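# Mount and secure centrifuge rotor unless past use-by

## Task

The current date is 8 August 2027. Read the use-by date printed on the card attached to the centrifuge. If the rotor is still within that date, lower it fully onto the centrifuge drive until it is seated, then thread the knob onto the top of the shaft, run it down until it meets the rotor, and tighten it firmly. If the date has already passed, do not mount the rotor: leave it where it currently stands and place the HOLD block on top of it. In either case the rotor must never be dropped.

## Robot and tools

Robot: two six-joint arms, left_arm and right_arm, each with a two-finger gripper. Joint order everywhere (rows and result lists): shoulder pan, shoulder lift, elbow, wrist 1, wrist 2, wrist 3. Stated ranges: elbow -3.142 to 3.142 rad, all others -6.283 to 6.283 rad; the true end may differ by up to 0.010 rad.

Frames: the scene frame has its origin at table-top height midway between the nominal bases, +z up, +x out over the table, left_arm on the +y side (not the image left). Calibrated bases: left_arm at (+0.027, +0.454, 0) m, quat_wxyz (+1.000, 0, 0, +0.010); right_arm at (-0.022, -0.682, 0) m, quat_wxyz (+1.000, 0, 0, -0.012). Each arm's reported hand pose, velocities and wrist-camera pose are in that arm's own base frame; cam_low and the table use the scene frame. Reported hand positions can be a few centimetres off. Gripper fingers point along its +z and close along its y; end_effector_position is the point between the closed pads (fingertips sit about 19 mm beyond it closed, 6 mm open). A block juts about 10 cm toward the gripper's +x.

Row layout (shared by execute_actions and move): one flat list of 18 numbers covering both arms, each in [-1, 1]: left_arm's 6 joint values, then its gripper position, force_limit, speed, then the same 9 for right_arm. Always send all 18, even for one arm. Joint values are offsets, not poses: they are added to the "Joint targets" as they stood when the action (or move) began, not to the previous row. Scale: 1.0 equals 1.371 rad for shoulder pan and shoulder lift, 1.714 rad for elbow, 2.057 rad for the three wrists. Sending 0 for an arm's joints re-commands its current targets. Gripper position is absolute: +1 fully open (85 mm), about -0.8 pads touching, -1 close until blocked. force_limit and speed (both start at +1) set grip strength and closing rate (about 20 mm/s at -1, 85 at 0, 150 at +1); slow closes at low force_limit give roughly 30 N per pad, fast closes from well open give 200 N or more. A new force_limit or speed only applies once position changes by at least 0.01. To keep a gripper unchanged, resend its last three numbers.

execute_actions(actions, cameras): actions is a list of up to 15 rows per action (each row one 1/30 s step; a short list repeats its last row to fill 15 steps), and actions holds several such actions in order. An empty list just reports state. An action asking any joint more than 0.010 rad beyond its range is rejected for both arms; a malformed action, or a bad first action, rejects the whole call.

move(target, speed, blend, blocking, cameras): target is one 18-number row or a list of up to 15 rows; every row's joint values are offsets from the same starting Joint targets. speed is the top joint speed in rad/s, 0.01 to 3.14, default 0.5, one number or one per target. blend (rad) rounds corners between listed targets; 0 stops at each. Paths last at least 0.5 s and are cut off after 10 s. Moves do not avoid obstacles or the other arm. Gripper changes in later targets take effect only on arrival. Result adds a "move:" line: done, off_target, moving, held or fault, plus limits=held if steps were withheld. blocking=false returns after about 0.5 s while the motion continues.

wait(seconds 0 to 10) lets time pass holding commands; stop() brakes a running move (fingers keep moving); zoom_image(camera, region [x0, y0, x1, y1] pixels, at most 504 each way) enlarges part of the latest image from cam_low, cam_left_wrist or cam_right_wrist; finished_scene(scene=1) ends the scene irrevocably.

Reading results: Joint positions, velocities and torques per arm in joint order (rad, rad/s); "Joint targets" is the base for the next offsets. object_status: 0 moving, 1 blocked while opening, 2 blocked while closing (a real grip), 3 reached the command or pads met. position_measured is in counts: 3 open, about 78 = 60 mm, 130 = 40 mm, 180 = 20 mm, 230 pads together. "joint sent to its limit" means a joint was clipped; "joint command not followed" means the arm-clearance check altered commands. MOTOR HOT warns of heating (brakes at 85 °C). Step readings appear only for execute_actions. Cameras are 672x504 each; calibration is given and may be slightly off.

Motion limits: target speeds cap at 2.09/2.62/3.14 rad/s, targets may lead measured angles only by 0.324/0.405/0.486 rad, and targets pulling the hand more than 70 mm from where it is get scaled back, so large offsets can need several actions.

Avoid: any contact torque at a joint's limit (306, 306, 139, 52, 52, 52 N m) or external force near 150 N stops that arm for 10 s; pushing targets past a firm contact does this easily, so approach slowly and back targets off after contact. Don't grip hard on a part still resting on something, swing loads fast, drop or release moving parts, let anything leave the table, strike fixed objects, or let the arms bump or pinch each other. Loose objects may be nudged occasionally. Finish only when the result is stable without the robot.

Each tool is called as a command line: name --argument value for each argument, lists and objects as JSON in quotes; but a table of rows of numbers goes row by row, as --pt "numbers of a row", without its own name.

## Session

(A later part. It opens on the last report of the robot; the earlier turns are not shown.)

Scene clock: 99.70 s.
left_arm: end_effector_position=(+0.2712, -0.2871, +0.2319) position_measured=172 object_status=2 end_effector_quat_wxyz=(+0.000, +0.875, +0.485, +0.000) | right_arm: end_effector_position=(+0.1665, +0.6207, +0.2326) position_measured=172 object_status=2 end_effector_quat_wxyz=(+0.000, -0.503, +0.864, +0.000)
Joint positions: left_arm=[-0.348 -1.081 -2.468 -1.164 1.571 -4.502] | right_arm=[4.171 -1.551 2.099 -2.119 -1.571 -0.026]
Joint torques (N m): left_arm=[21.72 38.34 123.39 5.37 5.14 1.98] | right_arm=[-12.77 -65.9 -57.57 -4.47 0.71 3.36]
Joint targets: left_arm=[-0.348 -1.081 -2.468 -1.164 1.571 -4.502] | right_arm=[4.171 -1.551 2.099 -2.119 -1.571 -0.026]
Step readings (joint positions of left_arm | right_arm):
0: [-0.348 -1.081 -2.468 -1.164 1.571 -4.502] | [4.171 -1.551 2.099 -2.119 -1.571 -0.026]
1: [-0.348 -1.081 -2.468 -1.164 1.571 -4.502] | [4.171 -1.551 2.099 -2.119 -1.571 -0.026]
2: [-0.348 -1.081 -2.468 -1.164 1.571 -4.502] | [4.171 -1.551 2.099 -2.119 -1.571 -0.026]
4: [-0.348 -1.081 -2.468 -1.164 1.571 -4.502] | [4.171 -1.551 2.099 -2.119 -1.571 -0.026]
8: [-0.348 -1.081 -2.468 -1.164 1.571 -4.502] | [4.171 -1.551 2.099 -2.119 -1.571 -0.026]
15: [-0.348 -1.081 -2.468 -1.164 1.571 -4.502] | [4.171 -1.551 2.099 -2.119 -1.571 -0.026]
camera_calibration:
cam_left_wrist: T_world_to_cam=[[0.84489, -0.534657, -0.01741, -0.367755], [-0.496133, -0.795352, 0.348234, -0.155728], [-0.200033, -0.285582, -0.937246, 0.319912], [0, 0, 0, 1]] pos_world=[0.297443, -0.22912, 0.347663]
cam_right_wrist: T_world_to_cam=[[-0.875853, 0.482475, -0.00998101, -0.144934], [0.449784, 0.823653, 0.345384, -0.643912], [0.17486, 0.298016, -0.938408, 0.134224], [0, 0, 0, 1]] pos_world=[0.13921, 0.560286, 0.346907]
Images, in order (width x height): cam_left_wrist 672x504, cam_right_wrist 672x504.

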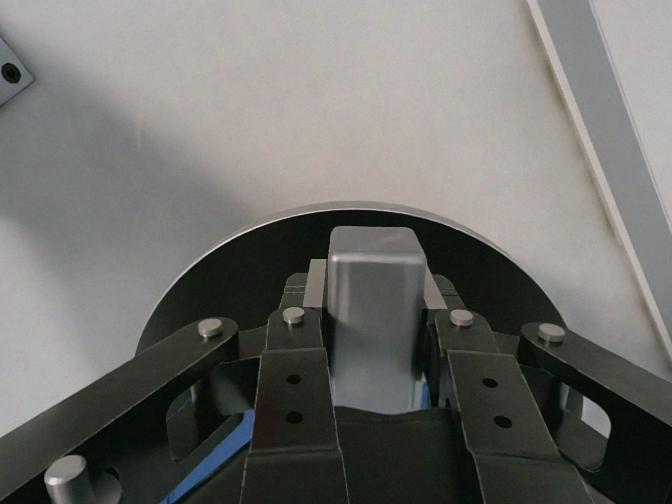

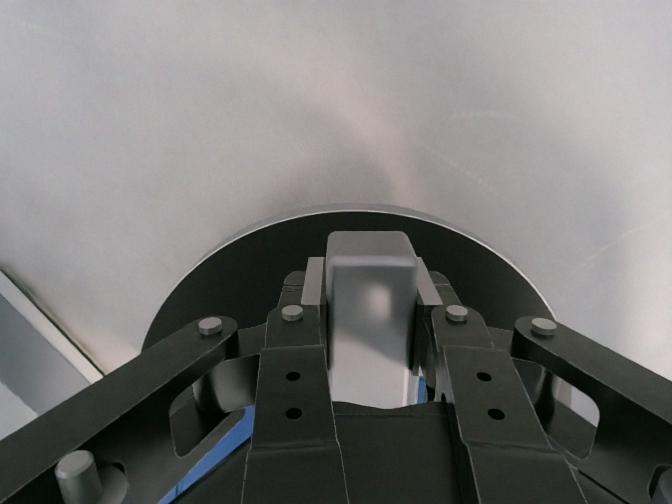

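move --pt "0 0.02190 0.02947 -0.03915 0 0 -0.98 0.05 -1 0 -0.02268 -0.02162 0.03313 0 0 -0.98 0.05 -1" --pt "0 0.03896 0.05967 -0.07568 0 0 -0.98 0.05 -1 0 -0.04227 -0.04491 0.06559 0 0 -0.98 0.05 -1" --speed 0.1 --blend 0.02 --cameras '["cam_left_wrist","cam_right_wrist"]'

Scene clock: 101.93 s.
left_arm: end_effector_position=(+0.2713, -0.2872, +0.2996) position_measured=172 object_status=2 end_effector_quat_wxyz=(+0.000, +0.875, +0.485, +0.000) | right_arm: end_effector_position=(+0.1665, +0.6207, +0.3005) position_measured=172 object_status=2 end_effector_quat_wxyz=(+0.000, -0.503, +0.864, +0.000)
Joint positions: left_arm=[-0.348 -1.028 -2.366 -1.32 1.571 -4.502] | right_arm=[4.171 -1.609 2.022 -1.984 -1.571 -0.026]
Joint torques (N m): left_arm=[23.09 32.7 131.13 6.13 1.62 2.25] | right_arm=[-9.85 -65.8 -60.16 -1.94 1.64 3.24]
Joint targets: left_arm=[-0.348 -1.028 -2.365 -1.320 1.571 -4.502] | right_arm=[4.171 -1.609 2.022 -1.984 -1.571 -0.026]
move: done
camera_calibration:
cam_left_wrist: T_world_to_cam=[[0.84489, -0.534657, -0.01741, -0.366714], [-0.496133, -0.795352, 0.348234, -0.179334], [-0.200033, -0.285582, -0.937246, 0.383355], [0, 0, 0, 1]] pos_world=[0.297543, -0.22922, 0.415363]
cam_right_wrist: T_world_to_cam=[[-0.875852, 0.482476, -0.00998069, -0.144257], [0.449785, 0.823652, 0.345384, -0.667364], [0.17486, 0.298016, -0.938408, 0.197942], [0, 0, 0, 1]] pos_world=[0.13921, 0.560286, 0.414807]
Images, in order (width x height): cam_left_wrist 672x504, cam_right_wrist 672x504.

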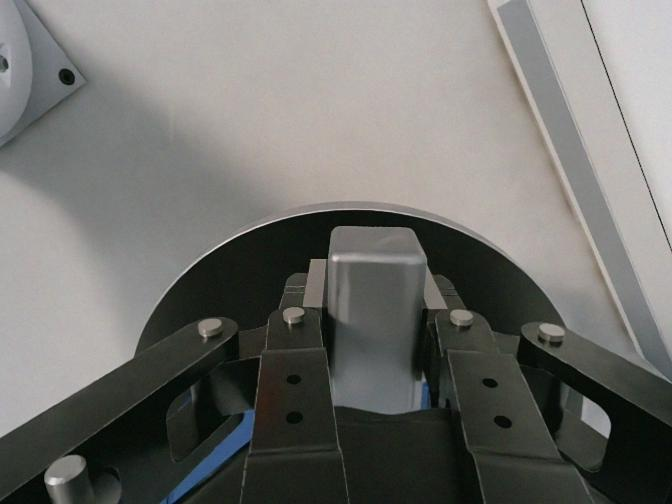

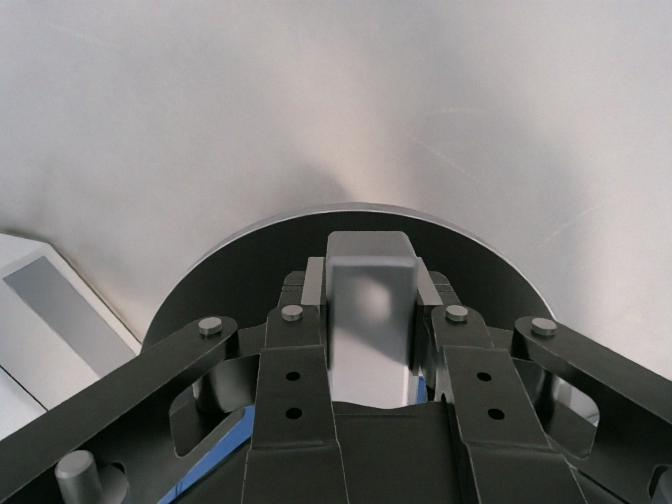

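move --pt "0 0.01220 0.03245 -0.03518 0 0 -0.98 0.05 -1 0 -0.01690 -0.02572 0.03269 0 0 -0.98 0.05 -1" --pt "0 0.02013 0.06587 -0.06830 0 0 -0.98 0.05 -1 0 -0.03069 -0.05314 0.06473 0 0 -0.98 0.05 -1" --pt "0 0.02423 0.10034 -0.09976 0 0 -0.98 0.05 -1 0 -0.04146 -0.08220 0.09613 0 0 -0.98 0.05 -1" --pt "0 0.02492 0.13585 -0.12981 0 0 -0.98 0.05 -1 0 -0.04936 -0.11293 0.12700 0 0 -0.98 0.05 -1" --pt "0 0.02266 0.17242 -0.15877 0 0 -0.98 0.05 -1 0 -0.05450 -0.14531 0.15740 0 0 -0.98 0.05 -1" --pt "0 0.01787 0.20991 -0.18682 0 0 -0.98 0.05 -1 0 -0.05696 -0.17937 0.18742 0 0 -0.98 0.05 -1" --pt "0 0.01163 0.24311 -0.21033 0 0 -0.98 0.05 -1 0 -0.05699 -0.21002 0.21299 0 0 -0.98 0.05 -1" --pt "0 0.00405 0.27686 -0.23340 0 0 -0.98 0.05 -1 0 -0.05521 -0.24189 0.23835 0 0 -0.98 0.05 -1" --speed 0.13 --blend 0.02 --cameras '["cam_low","cam_left_wrist","cam_right_wrist"]'

Scene clock: 106.93 s.
left_arm: end_effector_position=(+0.2715, -0.2872, +0.5694) position_measured=172 object_status=2 end_effector_quat_wxyz=(+0.000, +0.875, +0.485, +0.000) | right_arm: end_effector_position=(+0.1665, +0.6207, +0.5703) position_measured=172 object_status=2 end_effector_quat_wxyz=(+0.000, -0.503, +0.864, +0.000)
Joint positions: left_arm=[-0.348 -1.022 -1.891 -1.8 1.571 -4.502] | right_arm=[4.171 -1.684 1.607 -1.494 -1.571 -0.026]
Joint torques (N m): left_arm=[19.87 -2.21 129.35 7.42 0.7 1.15] | right_arm=[-6.53 -44.13 -67.08 -1.88 -0.41 0.95]
Joint targets: left_arm=[-0.348 -1.022 -1.891 -1.800 1.571 -4.502] | right_arm=[4.171 -1.684 1.607 -1.494 -1.571 -0.026]
move: done
camera_calibration:
cam_left_wrist: T_world_to_cam=[[0.844901, -0.534642, -0.0173599, -0.36222], [-0.496117, -0.795329, 0.348309, -0.273238], [-0.200027, -0.285674, -0.937219, 0.636222], [0, 0, 0, 1]] pos_world=[0.297743, -0.22922, 0.685163]
cam_right_wrist: T_world_to_cam=[[-0.875846, 0.482487, -0.0100174, -0.141547], [0.449763, 0.823615, 0.345503, -0.760605], [0.174951, 0.298102, -0.938364, 0.451033], [0, 0, 0, 1]] pos_world=[0.13921, 0.560287, 0.684607]

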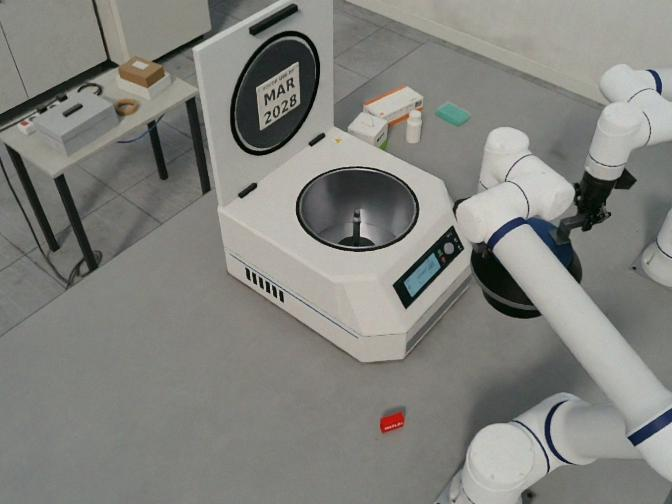

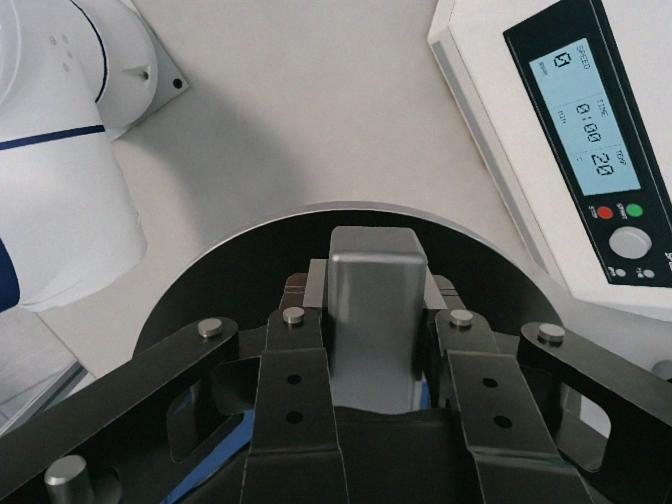

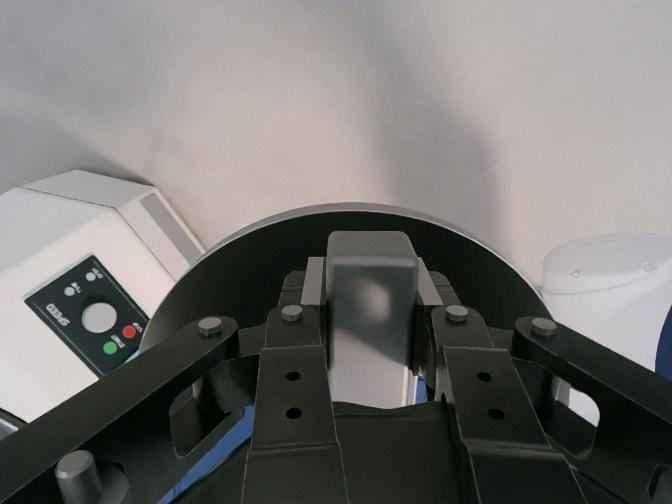

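move --target '[-0.001823,0,0,0,0,-0.001215,-0.98,0.05,-1,0,0,0,0,0,0,-0.98,0.05,-1]' --speed 0.05 --cameras '[]'

execute_actions --actions '[]' --cameras '[]'

execute_actions --actions '[]' --cameras '[]'

Scene clock: 109.80 s.
left_arm: end_effector_position=(+0.2708, -0.2878, +0.5695) position_measured=172 object_status=2 end_effector_quat_wxyz=(+0.000, +0.875, +0.485, +0.000) | right_arm: end_effector_position=(+0.1665, +0.6206, +0.5703) position_measured=172 object_status=2 end_effector_quat_wxyz=(+0.000, -0.503, +0.864, +0.000)
Joint positions: left_arm=[-0.35 -1.022 -1.891 -1.8 1.571 -4.504] | right_arm=[4.171 -1.684 1.607 -1.494 -1.571 -0.026]
Joint torques (N m): left_arm=[-16.31 5.35 129.4 7.44 -4.05 -6.88] | right_arm=[-3.3 -49.86 -67.87 -20.67 0.85 -0.94]
Joint targets: left_arm=[-0.351 -1.022 -1.891 -1.800 1.571 -4.504] | right_arm=[4.171 -1.684 1.607 -1.494 -1.571 -0.026]
move: done
No camera images: "cameras" was empty.

Scene clock: 109.80 s.
left_arm: end_effector_position=(+0.2708, -0.2878, +0.5695) position_measured=172 object_status=2 end_effector_quat_wxyz=(+0.000, +0.875, +0.485, +0.000) | right_arm: end_effector_position=(+0.1665, +0.6206, +0.5703) position_measured=172 object_status=2 end_effector_quat_wxyz=(+0.000, -0.503, +0.864, +0.000)
Joint positions: left_arm=[-0.35 -1.022 -1.891 -1.8 1.571 -4.504] | right_arm=[4.171 -1.684 1.607 -1.494 -1.571 -0.026]
Joint velocities: within noise
Joint torques (N m): left_arm=[-16.31 5.35 129.4 7.44 -4.05 -6.88] | right_arm=[-3.3 -49.86 -67.87 -20.67 0.85 -0.94]
Motor temperatures (°C): left_arm=[33 33 31 30 36 32] | right_arm=[33 31 29 38 30 38]
Joint targets: left_arm=[-0.351 -1.022 -1.891 -1.800 1.571 -4.504] | right_arm=[4.171 -1.684 1.607 -1.494 -1.571 -0.026]
Tool commands: left_gripper/position=-0.98 left_gripper/force_limit=+0.05 left_gripper/speed=-1.0 right_gripper/position=-0.98 right_gripper/force_limit=+0.05 right_gripper/speed=-1.0
No camera images: "cameras" was empty.

Scene clock: 109.80 s.
left_arm: end_effector_position=(+0.2708, -0.2878, +0.5695) position_measured=172 object_status=2 end_effector_quat_wxyz=(+0.000, +0.875, +0.485, +0.000) | right_arm: end_effector_position=(+0.1665, +0.6206, +0.5703) position_measured=172 object_status=2 end_effector_quat_wxyz=(+0.000, -0.503, +0.864, +0.000)
Joint positions: left_arm=[-0.35 -1.022 -1.891 -1.8 1.571 -4.504] | right_arm=[4.171 -1.684 1.607 -1.494 -1.571 -0.026]
Joint velocities: within noise
Joint torques (N m): left_arm=[-16.31 5.35 129.4 7.44 -4.05 -6.88] | right_arm=[-3.3 -49.86 -67.87 -20.67 0.85 -0.94]
Motor temperatures (°C): left_arm=[33 33 31 30 36 32] | right_arm=[33 31 29 38 30 38]
Joint targets: left_arm=[-0.351 -1.022 -1.891 -1.800 1.571 -4.504] | right_arm=[4.171 -1.684 1.607 -1.494 -1.571 -0.026]
Tool commands: left_gripper/position=-0.98 left_gripper/force_limit=+0.05 left_gripper/speed=-1.0 right_gripper/position=-0.98 right_gripper/force_limit=+0.05 right_gripper/speed=-1.0
No camera images: "cameras" was empty.

move --target '[0.000693,0,0,0,0,0.000462,-0.98,0.05,-1,0,0,0,0,0,0,-0.98,0.05,-1]' --speed 0.05 --cameras '[]'

wait --seconds 0.3 --cameras '[]'

Scene clock: 113.37 s.
left_arm: end_effector_position=(+0.2710, -0.2877, +0.5695) position_measured=172 object_status=2 end_effector_quat_wxyz=(+0.000, +0.875, +0.485, +0.000) | right_arm: end_effector_position=(+0.1665, +0.6207, +0.5704) position_measured=172 object_status=2 end_effector_quat_wxyz=(+0.000, -0.503, +0.864, +0.000)
Joint positions: left_arm=[-0.35 -1.022 -1.891 -1.8 1.571 -4.503] | right_arm=[4.171 -1.684 1.607 -1.494 -1.571 -0.026]
Joint torques (N m): left_arm=[14.42 27.9 117.77 7.85 -4.56 2.11] | right_arm=[0.63 -54.19 -68 -20.89 2.7 -3.16]
Joint targets: left_arm=[-0.350 -1.022 -1.891 -1.800 1.571 -4.503] | right_arm=[4.171 -1.684 1.607 -1.494 -1.571 -0.026]
move: done
No camera images: "cameras" was empty.

Scene clock: 113.67 s.
left_arm: end_effector_position=(+0.2710, -0.2877, +0.5695) position_measured=172 object_status=2 end_effector_quat_wxyz=(+0.000, +0.875, +0.485, +0.000) | right_arm: end_effector_position=(+0.1665, +0.6207, +0.5704) position_measured=172 object_status=2 end_effector_quat_wxyz=(+0.000, -0.503, +0.864, +0.000)
Joint positions: left_arm=[-0.35 -1.022 -1.891 -1.8 1.571 -4.503] | right_arm=[4.171 -1.684 1.607 -1.494 -1.571 -0.026]
Joint torques (N m): left_arm=[14.44 27.51 118.08 7.82 -1.81 2.15] | right_arm=[0.78 -53.87 -68.39 -15.9 2.88 -3.5]
Joint targets: left_arm=[-0.350 -1.022 -1.891 -1.800 1.571 -4.503] | right_arm=[4.171 -1.684 1.607 -1.494 -1.571 -0.026]
Tool commands: left_gripper/position=-0.98 left_gripper/force_limit=+0.05 left_gripper/speed=-1.0 right_gripper/position=-0.98 right_gripper/force_limit=+0.05 right_gripper/speed=-1.0
wait: 0.30 s; at rest by 0.17 s
No camera images: "cameras" was empty.

move --pt "0.017984 -0.042354 0.015420 0.015380 0 0.030229 -0.98 0.05 -1 -0.029120 0.013964 -0.009929 -0.001034 0 -0.001167 -0.98 0.05 -1" --pt "0.032395 -0.085770 0.033329 0.029395 0 0.058076 -0.98 0.05 -1 -0.056752 0.029731 -0.021396 -0.001987 0 -0.001341 -0.98 0.05 -1" --speed 0.08 --blend 0.02 --cameras '["cam_left_wrist","cam_right_wrist"]'

Scene clock: 124.50 s.
left_arm: end_effector_position=(+0.3507, -0.2966, +0.5696) position_measured=172 object_status=2 end_effector_quat_wxyz=(+0.000, +0.892, +0.452, +0.000) | right_arm: end_effector_position=(+0.2288, +0.6263, +0.5704) position_measured=172 object_status=2 end_effector_quat_wxyz=(+0.000, -0.471, +0.882, +0.000)
Joint positions: left_arm=[-0.305 -1.139 -1.834 -1.74 1.571 -4.384] | right_arm=[4.093 -1.644 1.571 -1.498 -1.571 -0.028]
Joint torques (N m): left_arm=[20.9 13.44 131.92 11.27 -1.74 3.01] | right_arm=[-12.76 -42.84 -69.98 -18.09 -0.27 -6.75]
Joint targets: left_arm=[-0.305 -1.140 -1.834 -1.740 1.571 -4.384] | right_arm=[4.093 -1.644 1.571 -1.498 -1.571 -0.028]
move: done
camera_calibration:
cam_left_wrist: T_world_to_cam=[[0.802458, -0.596457, -0.0173244, -0.437577], [-0.554313, -0.755878, 0.348405, -0.209428], [-0.220904, -0.269977, -0.937184, 0.66164], [0, 0, 0, 1]] pos_world=[0.381207, -0.240671, 0.685463]
cam_right_wrist: T_world_to_cam=[[-0.837264, 0.546706, -0.0100416, -0.138814], [0.510148, 0.787623, 0.345543, -0.784548], [0.196819, 0.284188, -0.938349, 0.442165], [0, 0, 0, 1]] pos_world=[0.196985, 0.56816, 0.684606]
Images, in order (width x height): cam_left_wrist 672x504, cam_right_wrist 672x504.

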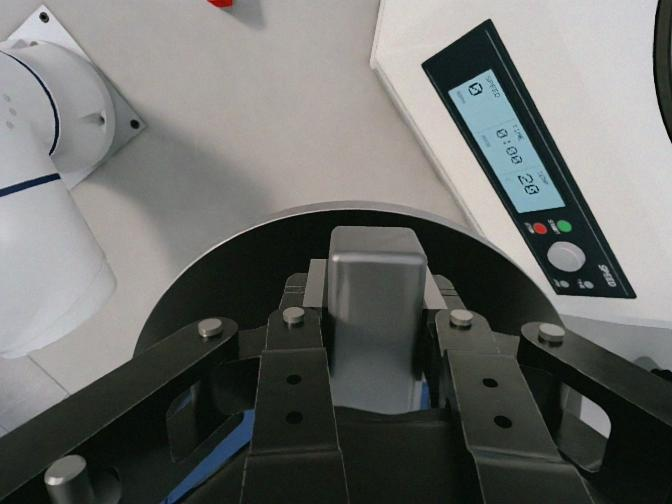

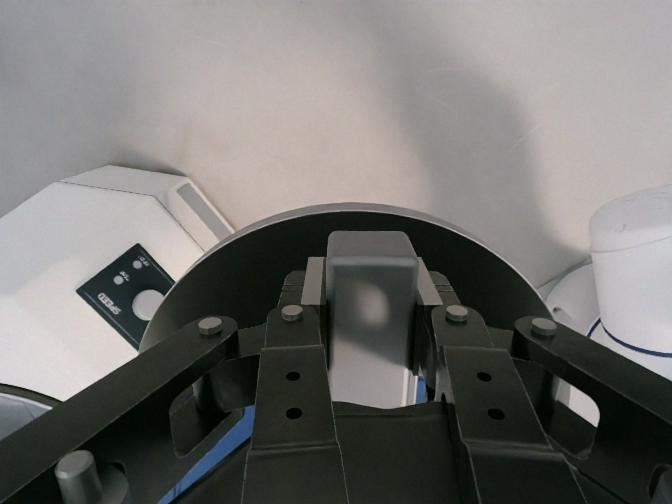

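move --pt "0.011863 -0.044051 0.020333 0.012417 0 0.026149 -0.98 0.05 -1 -0.026163 0.017448 -0.013040 -0.000764 0 0.000805 -0.98 0.05 -1" --pt "0.021536 -0.088574 0.043084 0.023135 0 0.050839 -0.98 0.05 -1 -0.050893 0.036508 -0.027696 -0.001256 0 0.002565 -0.98 0.05 -1" --pt "0.029663 -0.133266 0.068223 0.031975 0 0.074498 -0.98 0.05 -1 -0.074209 0.057088 -0.044000 -0.001387 0 0.005267 -0.98 0.05 -1" --pt "0.036422 -0.178121 0.095757 0.038928 0 0.097245 -0.98 0.05 -1 -0.096172 0.079140 -0.062025 -0.001065 0 0.008870 -0.98 0.05 -1" --pt "0.042167 -0.223008 0.125659 0.043930 0 0.119317 -0.98 0.05 -1 -0.116822 0.102585 -0.081818 -0.000199 0 0.013350 -0.98 0.05 -1" --pt "0.047013 -0.268011 0.158009 0.046969 0 0.140789 -0.98 0.05 -1 -0.136231 0.127415 -0.103487 0.001308 0 0.018656 -0.98 0.05 -1" --speed 0.12 --blend 0.02 --cameras '["cam_low","cam_left_wrist","cam_right_wrist"]'

Scene clock: 128.67 s.
left_arm: end_effector_position=(+0.5872, -0.3268, +0.5699) position_measured=172 object_status=2 end_effector_quat_wxyz=(+0.000, +0.937, +0.349, +0.000) | right_arm: end_effector_position=(+0.4185, +0.6471, +0.5703) position_measured=172 object_status=2 end_effector_quat_wxyz=(+0.000, -0.368, +0.930, +0.000)
Joint positions: left_arm=[-0.241 -1.507 -1.563 -1.643 1.571 -4.094] | right_arm=[3.906 -1.469 1.393 -1.495 -1.571 0.01]
Joint torques (N m): left_arm=[37.69 54.24 138.62 13.98 4.04 3.11] | right_arm=[-6.85 -68.62 -66.06 1.28 2.08 2.72]
Joint targets: left_arm=[-0.241 -1.507 -1.563 -1.643 1.571 -4.094] | right_arm=[3.906 -1.469 1.393 -1.495 -1.571 0.010]
move: done
camera_calibration:
cam_left_wrist: T_world_to_cam=[[0.649043, -0.760553, -0.0173649, -0.608893], [-0.709052, -0.613049, 0.348449, 0.0362086], [-0.27566, -0.213846, -0.937167, 0.756379], [0, 0, 0, 1]] pos_world=[0.629375, -0.27915, 0.685663]
cam_right_wrist: T_world_to_cam=[[-0.69402, 0.719887, -0.00998335, -0.163312], [0.673185, 0.653788, 0.34552, -0.879268], [0.255262, 0.233077, -0.938358, 0.407555], [0, 0, 0, 1]] pos_world=[0.374535, 0.597429, 0.684607]

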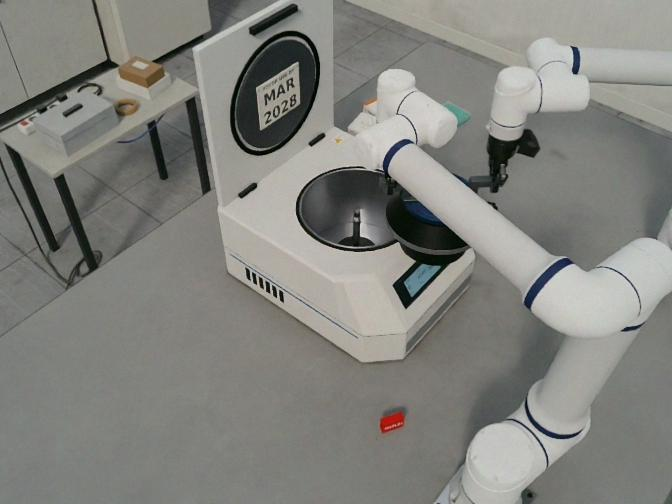

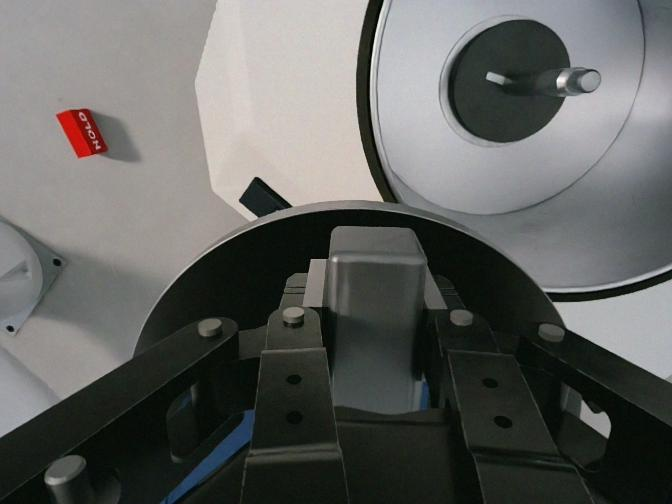

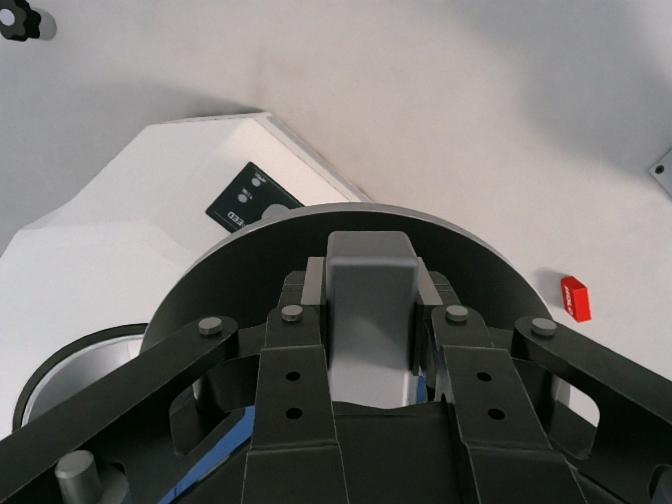

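move --pt "0.003771 -0.044828 0.034569 0.001073 0 0.020756 -0.98 0.05 -1 -0.018231 0.026166 -0.023611 0.002234 0 0.006091 -0.98 0.05 -1" --pt "0.007232 -0.090157 0.071978 0.000115 0 0.041304 -0.98 0.05 -1 -0.035351 0.053708 -0.049334 0.005310 0 0.012923 -0.98 0.05 -1" --pt "0.010271 -0.135812 0.112051 -0.002848 0 0.061573 -0.98 0.05 -1 -0.051430 0.082609 -0.077267 0.009323 0 0.020449 -0.98 0.05 -1" --pt "0.012875 -0.182148 0.155269 -0.007976 0 0.081551 -0.98 0.05 -1 -0.066532 0.112993 -0.107692 0.014424 0 0.028625 -0.98 0.05 -1" --speed 0.1 --blend 0.02 --cameras '["cam_low","cam_left_wrist","cam_right_wrist"]'

Scene clock: 133.53 s.
left_arm: end_effector_position=(+0.7413, -0.3501, +0.5698) position_measured=172 object_status=2 end_effector_quat_wxyz=(+0.000, +0.961, +0.277, +0.000) | right_arm: end_effector_position=(+0.5478, +0.6637, +0.5702) position_measured=172 object_status=2 end_effector_quat_wxyz=(+0.000, -0.298, +0.955, +0.000)
Joint positions: left_arm=[-0.223 -1.757 -1.297 -1.659 1.571 -3.926] | right_arm=[3.815 -1.314 1.209 -1.466 -1.571 0.069]
Joint torques (N m): left_arm=[31.59 100.43 137.12 8.27 -0.49 3.38] | right_arm=[-6.09 -78.12 -66.75 -1.03 0.7 2.85]
Joint targets: left_arm=[-0.223 -1.757 -1.297 -1.659 1.571 -3.926] | right_arm=[3.815 -1.314 1.209 -1.466 -1.571 0.069]
move: done
camera_calibration:
cam_left_wrist: T_world_to_cam=[[0.527979, -0.849079, -0.0173983, -0.667924], [-0.792733, -0.500084, 0.348556, 0.23284], [-0.304652, -0.170238, -0.937127, 0.830562], [0, 0, 0, 1]] pos_world=[0.790262, -0.309288, 0.685563]
cam_right_wrist: T_world_to_cam=[[-0.578479, 0.815636, -0.00997338, -0.212437], [0.763455, 0.545694, 0.345478, -0.954828], [0.287226, 0.192237, -0.938374, 0.380183], [0, 0, 0, 1]] pos_world=[0.496879, 0.62123, 0.684507]

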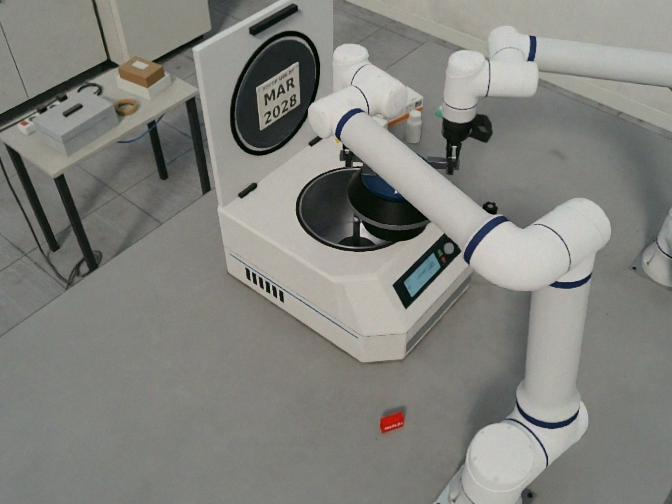

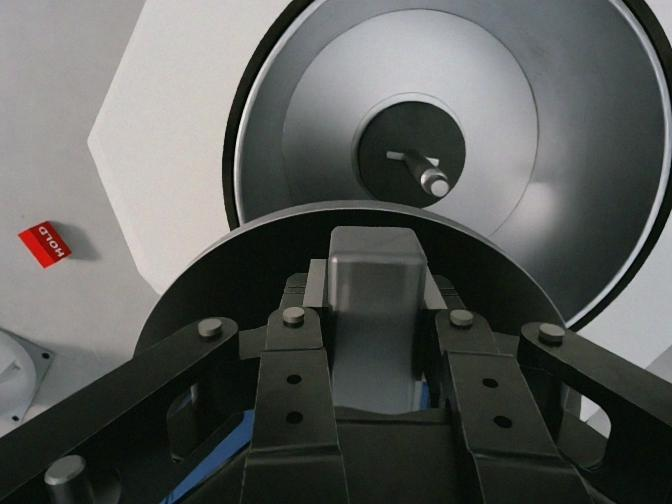

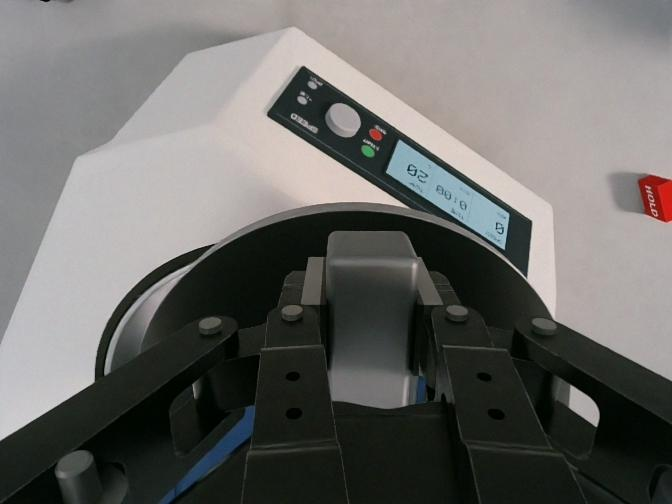

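zoom_image --camera "cam_left_wrist" --region '[340, 80, 500, 220]'

Scaled by 3.150.

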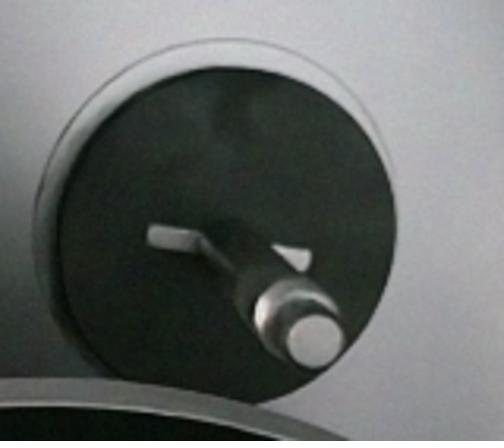

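zoom_image --camera "cam_low" --region '[290, 140, 450, 260]'

Scaled by 3.150.

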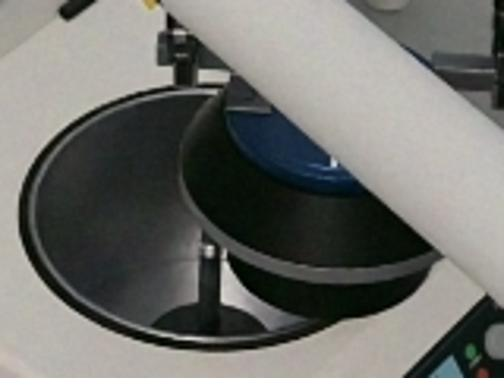

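move --pt "0.002263 -0.047125 0.046442 -0.007287 0 0.019751 -0.98 0.05 -1 -0.014195 0.031892 -0.033056 0.006287 0 0.008781 -0.98 0.05 -1" --pt "0.004210 -0.095713 0.097106 -0.017120 0 0.039291 -0.98 0.05 -1 -0.027543 0.065577 -0.069266 0.014008 0 0.018127 -0.98 0.05 -1" --pt "0.005908 -0.146021 0.152318 -0.029596 0 0.058664 -0.98 0.05 -1 -0.040106 0.101204 -0.108908 0.023294 0 0.027996 -0.98 0.05 -1" --pt "0.007372 -0.199277 0.213951 -0.045456 0 0.077882 -0.98 0.05 -1 -0.051939 0.139207 -0.152857 0.034587 0 0.038352 -0.98 0.05 -1" --speed 0.1 --blend 0.02 --cameras '["cam_low","cam_left_wrist","cam_right_wrist"]'

Scene clock: 140.83 s.
left_arm: end_effector_position=(+0.8932, -0.3746, +0.5695) position_measured=172 object_status=2 end_effector_quat_wxyz=(+0.000, +0.979, +0.204, +0.000) | right_arm: end_effector_position=(+0.6797, +0.6821, +0.5699) position_measured=172 object_status=2 end_effector_quat_wxyz=(+0.000, -0.225, +0.974, +0.000)
Joint positions: left_arm=[-0.213 -2.03 -0.93 -1.753 1.571 -3.766] | right_arm=[3.744 -1.123 0.947 -1.395 -1.571 0.148]
Joint torques (N m): left_arm=[44.34 126.12 137.61 12.48 1.01 2.45] | right_arm=[-1.9 -96.86 -66.45 4.32 -0.05 3.01]
Joint targets: left_arm=[-0.213 -2.030 -0.930 -1.753 1.571 -3.766] | right_arm=[3.744 -1.123 0.947 -1.395 -1.571 0.148]
move: done
camera_calibration:
cam_left_wrist: T_world_to_cam=[[0.395029, -0.918505, -0.0173661, -0.676144], [-0.858581, -0.37585, 0.348676, 0.446315], [-0.326787, -0.122827, -0.937082, 0.909871], [0, 0, 0, 1]] pos_world=[0.947628, -0.341537, 0.685263]
cam_right_wrist: T_world_to_cam=[[-0.449976, 0.892985, -0.00993052, -0.29128], [0.83649, 0.42535, 0.345487, -1.03304], [0.312739, 0.147154, -0.938371, 0.351883], [0, 0, 0, 1]] pos_world=[0.623013, 0.647732, 0.684207]

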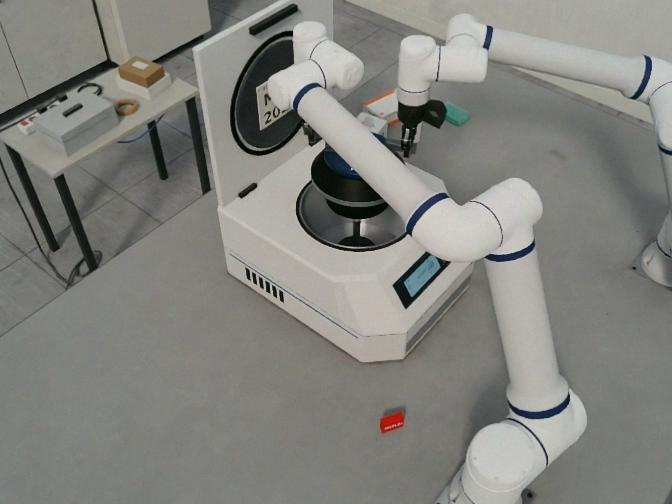

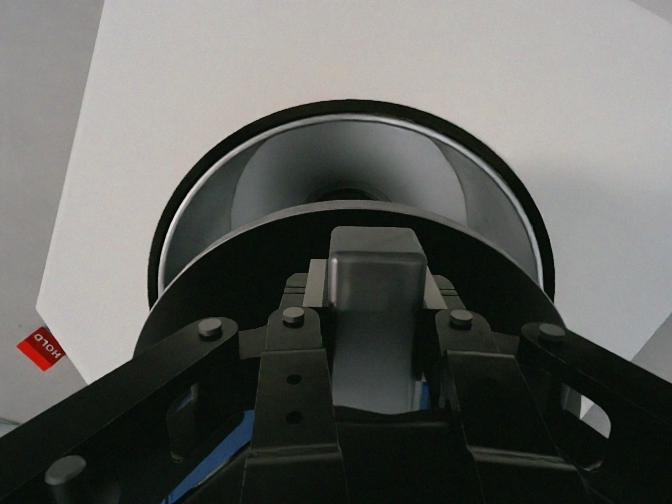

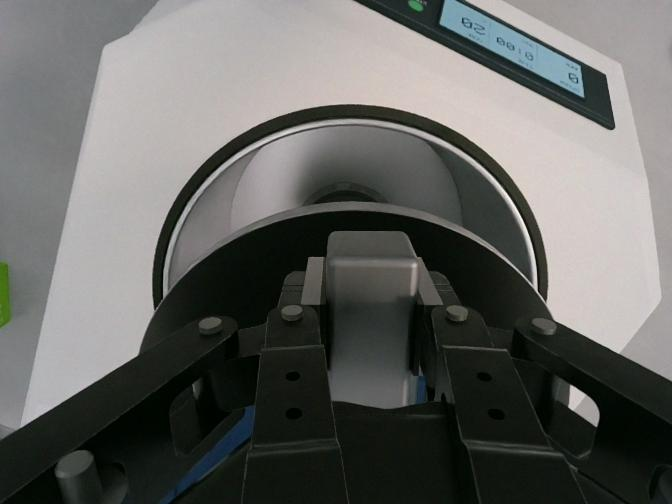

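zoom_image --camera "cam_left_wrist" --region '[120, 80, 350, 340]'

zoom_image --camera "cam_left_wrist" --region '[350, 80, 580, 340]'

zoom_image --camera "cam_right_wrist" --region '[120, 80, 350, 340]'

zoom_image --camera "cam_right_wrist" --region '[350, 80, 580, 340]'

Scaled by 1.938.

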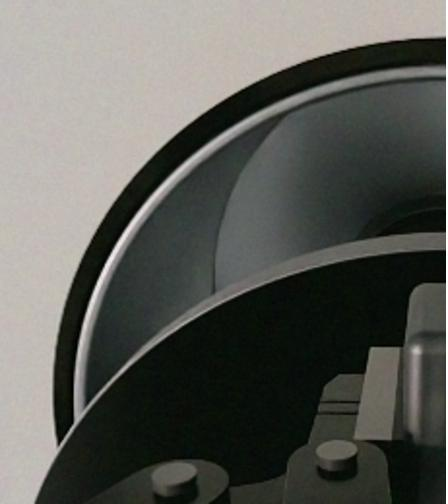

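Scaled by 1.938.

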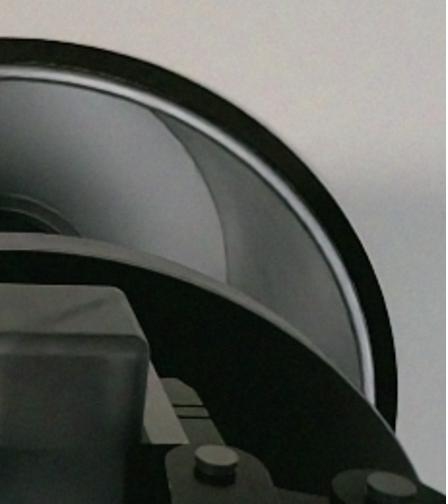

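Scaled by 1.938.

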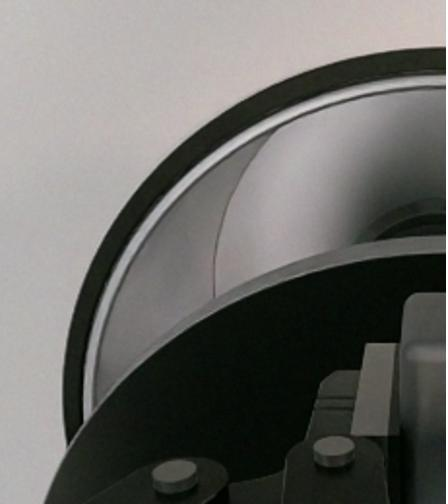

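Scaled by 1.938.

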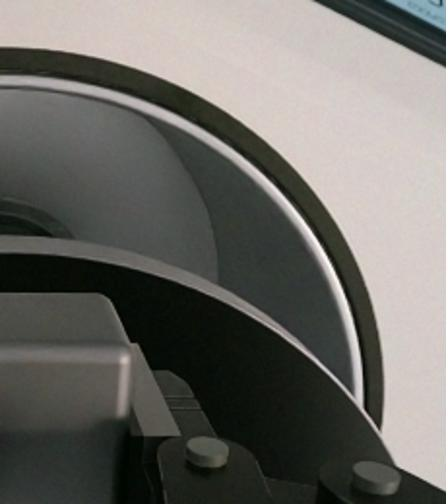

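zoom_image --camera "cam_left_wrist" --region '[130, 200, 250, 340]'

zoom_image --camera "cam_left_wrist" --region '[450, 200, 570, 340]'

zoom_image --camera "cam_right_wrist" --region '[130, 200, 250, 340]'

zoom_image --camera "cam_right_wrist" --region '[450, 200, 570, 340]'

Scaled by 3.600.

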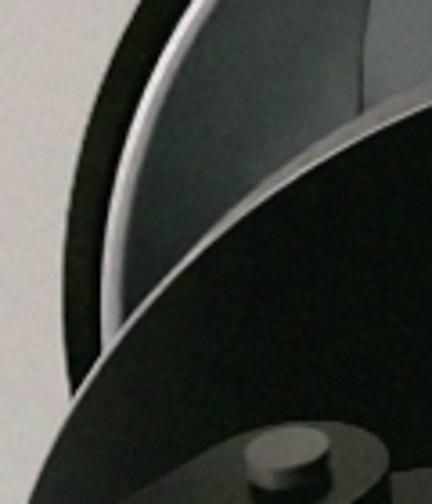

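Scaled by 3.600.

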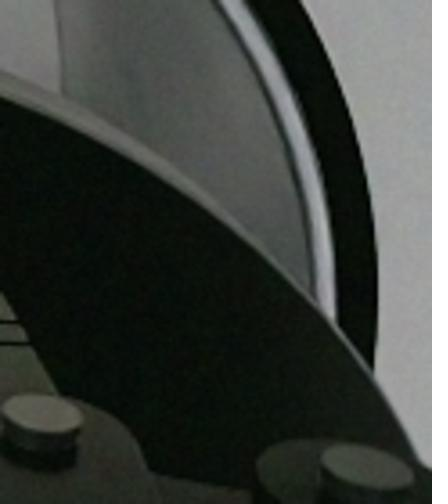

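Scaled by 3.600.

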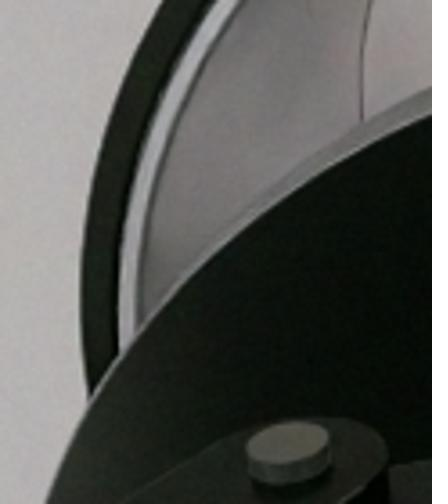

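Scaled by 3.600.

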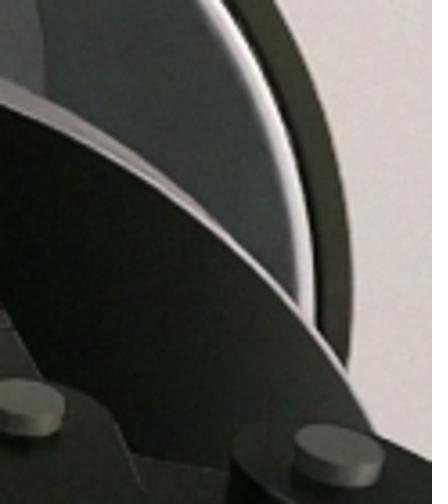

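move --pt "0 0.006640 -0.038837 0.027935 0 0 -0.98 0.05 -1 0 -0.006303 0.038349 -0.027753 0 0 -0.98 0.05 -1" --pt "0 0.010664 -0.074328 0.054826 0 0 -0.98 0.05 -1 0 -0.010085 0.073506 -0.054528 0 0 -0.98 0.05 -1" --speed 0.07 --blend 0.02 --cameras '["cam_low","cam_left_wrist","cam_right_wrist"]'

Scene clock: 152.07 s.
left_arm: end_effector_position=(+0.8932, -0.3746, +0.5097) position_measured=172 object_status=2 end_effector_quat_wxyz=(+0.000, +0.979, +0.204, +0.000) | right_arm: end_effector_position=(+0.6797, +0.6821, +0.5101) position_measured=172 object_status=2 end_effector_quat_wxyz=(+0.000, -0.225, +0.974, +0.000)
Joint positions: left_arm=[-0.213 -2.016 -1.057 -1.64 1.571 -3.766] | right_arm=[3.744 -1.137 1.072 -1.507 -1.571 0.148]
Joint torques (N m): left_arm=[25.59 162.26 113.31 14.34 4.54 -0.09] | right_arm=[5.77 -116.24 -47.54 -9.25 2.76 -0.77]
Joint targets: left_arm=[-0.213 -2.016 -1.057 -1.640 1.571 -3.766] | right_arm=[3.744 -1.137 1.073 -1.507 -1.571 0.148]
move: done
camera_calibration:
cam_left_wrist: T_world_to_cam=[[0.395029, -0.918505, -0.0173661, -0.677182], [-0.858581, -0.37585, 0.348676, 0.467165], [-0.326787, -0.122827, -0.937082, 0.853833], [0, 0, 0, 1]] pos_world=[0.947628, -0.341537, 0.625463]
cam_right_wrist: T_world_to_cam=[[-0.449976, 0.892985, -0.00993052, -0.291874], [0.83649, 0.42535, 0.345487, -1.01238], [0.312739, 0.147154, -0.938371, 0.295768], [0, 0, 0, 1]] pos_world=[0.623013, 0.647732, 0.624407]

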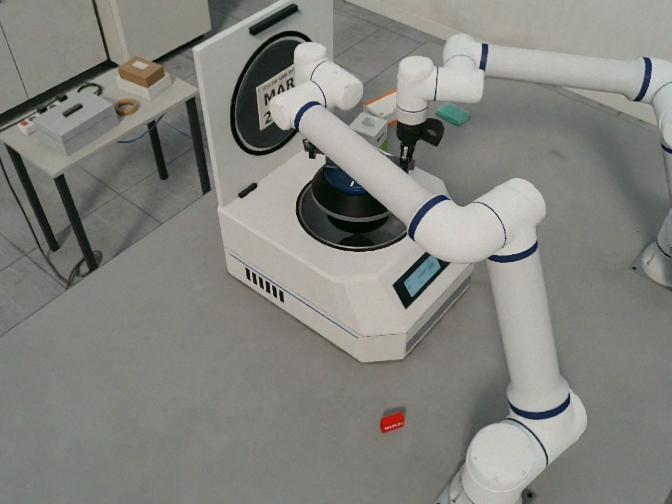

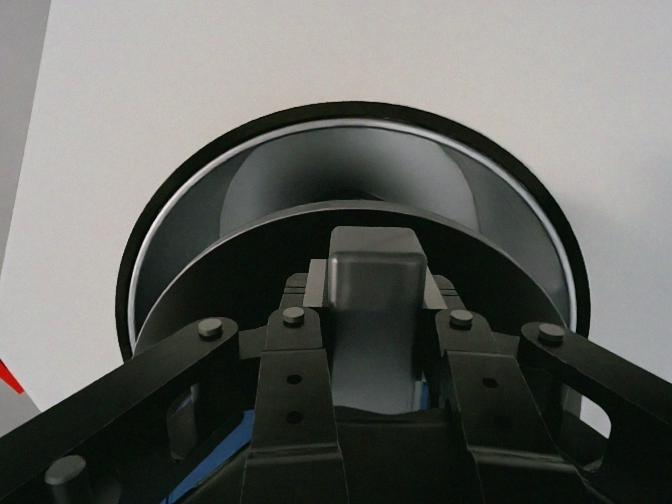

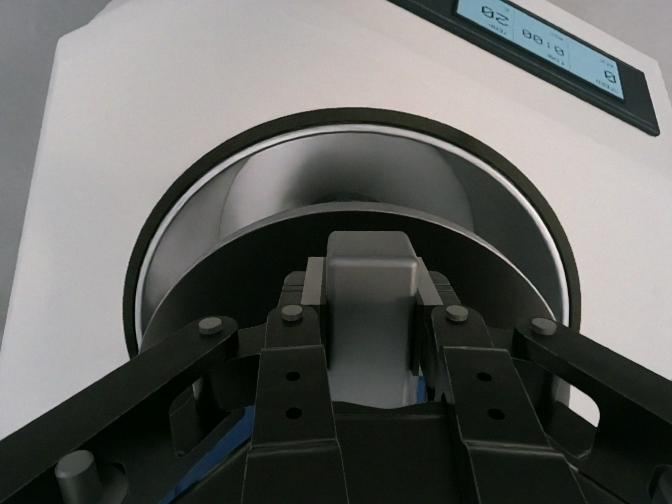

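zoom_image --camera "cam_left_wrist" --region '[100, 220, 240, 380]'

zoom_image --camera "cam_left_wrist" --region '[470, 220, 610, 380]'

zoom_image --camera "cam_right_wrist" --region '[100, 220, 240, 380]'

zoom_image --camera "cam_right_wrist" --region '[470, 220, 610, 380]'

Scaled by 3.150.

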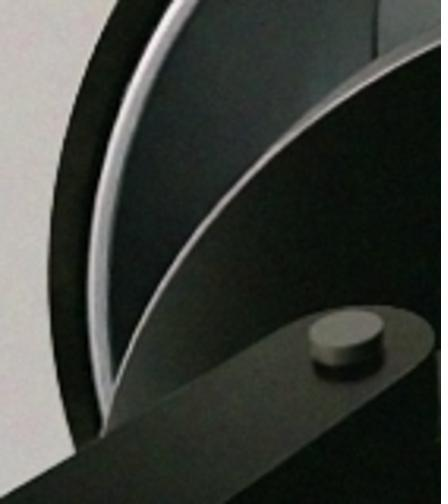

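Scaled by 3.150.

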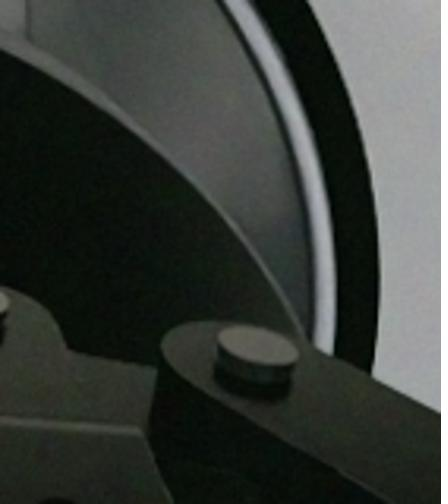

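Scaled by 3.150.

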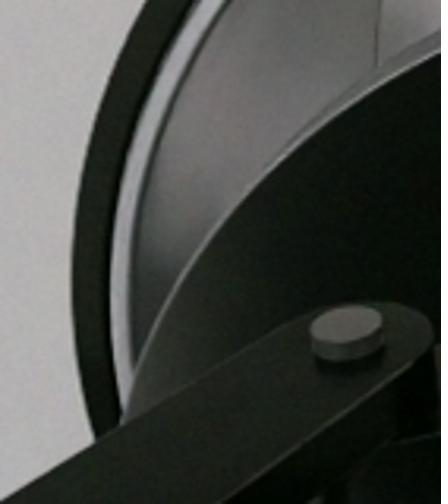

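Scaled by 3.150.

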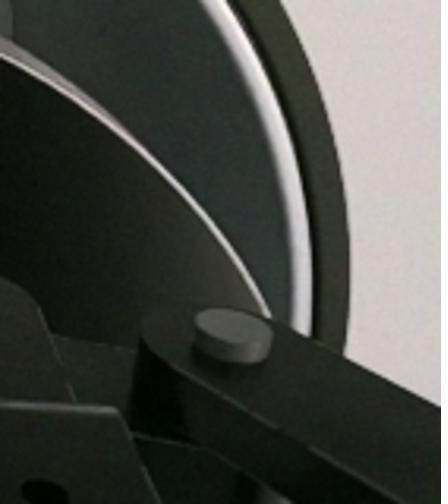

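zoom_image --camera "cam_left_wrist" --region '[290, 80, 430, 240]'

zoom_image --camera "cam_right_wrist" --region '[290, 80, 430, 240]'

Scaled by 3.150.

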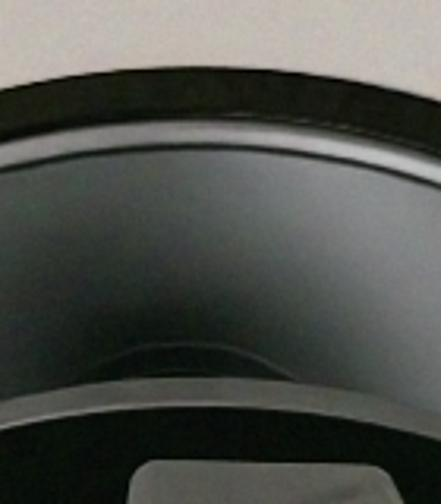

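Scaled by 3.150.

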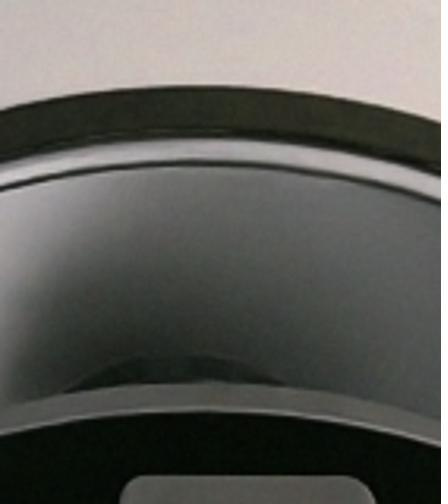

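move --target '[0.000884,-0.001181,0.001381,-0.000364,0,0.000589,-0.98,0.05,-1,0.000058,0.002156,-0.002502,0.000648,0,0.000039,-0.98,0.05,-1]' --speed 0.02 --cameras '[]'

Scene clock: 155.17 s.
left_arm: end_effector_position=(+0.8944, -0.3737, +0.5096) position_measured=172 object_status=2 end_effector_quat_wxyz=(+0.000, +0.979, +0.204, +0.000) | right_arm: end_effector_position=(+0.6809, +0.6831, +0.5100) position_measured=172 object_status=2 end_effector_quat_wxyz=(+0.000, -0.225, +0.974, +0.000)
Joint positions: left_arm=[-0.212 -2.017 -1.055 -1.641 1.571 -3.765] | right_arm=[3.744 -1.134 1.068 -1.505 -1.571 0.148]
Joint torques (N m): left_arm=[33.53 135.96 137.63 9.53 4.94 2.7] | right_arm=[18.33 -92 -66.36 0.27 -0.01 1.18]
Joint targets: left_arm=[-0.212 -2.017 -1.055 -1.641 1.571 -3.765] | right_arm=[3.744 -1.134 1.068 -1.505 -1.571 0.148]
move: done
No camera images: "cameras" was empty.

move --target '[0,0.001133,-0.01665,0.013119,0,0,-0.98,0.05,-1,0,-0.001031,0.016517,-0.013075,0,0,-0.98,0.05,-1]' --speed 0.025 --cameras '["cam_left_wrist"]'

Scene clock: 157.13 s.
left_arm: end_effector_position=(+0.8945, -0.3737, +0.4947) position_measured=172 object_status=2 end_effector_quat_wxyz=(+0.000, +0.979, +0.204, +0.000) | right_arm: end_effector_position=(+0.6810, +0.6831, +0.4951) position_measured=172 object_status=2 end_effector_quat_wxyz=(+0.000, -0.225, +0.974, +0.000)
Joint positions: left_arm=[-0.212 -2.016 -1.083 -1.614 1.571 -3.765] | right_arm=[3.744 -1.135 1.096 -1.532 -1.571 0.148]
Joint torques (N m): left_arm=[31.27 166.84 113.41 14.36 5.15 2.68] | right_arm=[16.38 -114.26 -48.26 -11.1 -1.13 1.67]
Joint targets: left_arm=[-0.212 -2.016 -1.083 -1.614 1.571 -3.765] | right_arm=[3.744 -1.135 1.097 -1.532 -1.571 0.148]
move: done
camera_calibration:
cam_left_wrist: T_world_to_cam=[[0.395029, -0.918505, -0.0173661, -0.67713], [-0.858581, -0.37585, 0.348676, 0.47385], [-0.326787, -0.122827, -0.937082, 0.840312], [0, 0, 0, 1]] pos_world=[0.948928, -0.340637, 0.610463]
Images, in order (width x height): cam_left_wrist 672x504.

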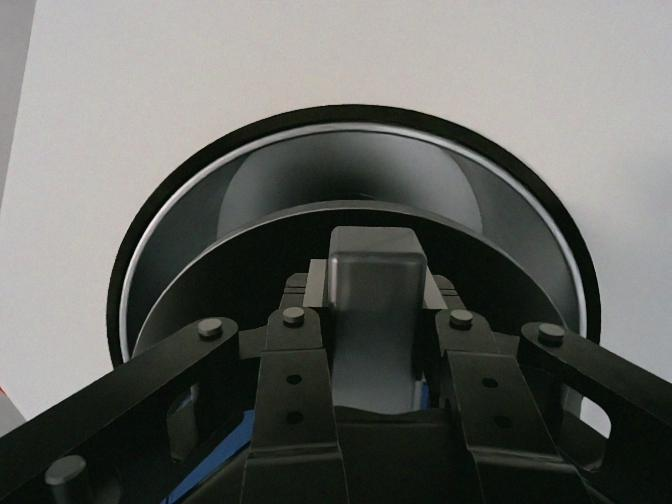

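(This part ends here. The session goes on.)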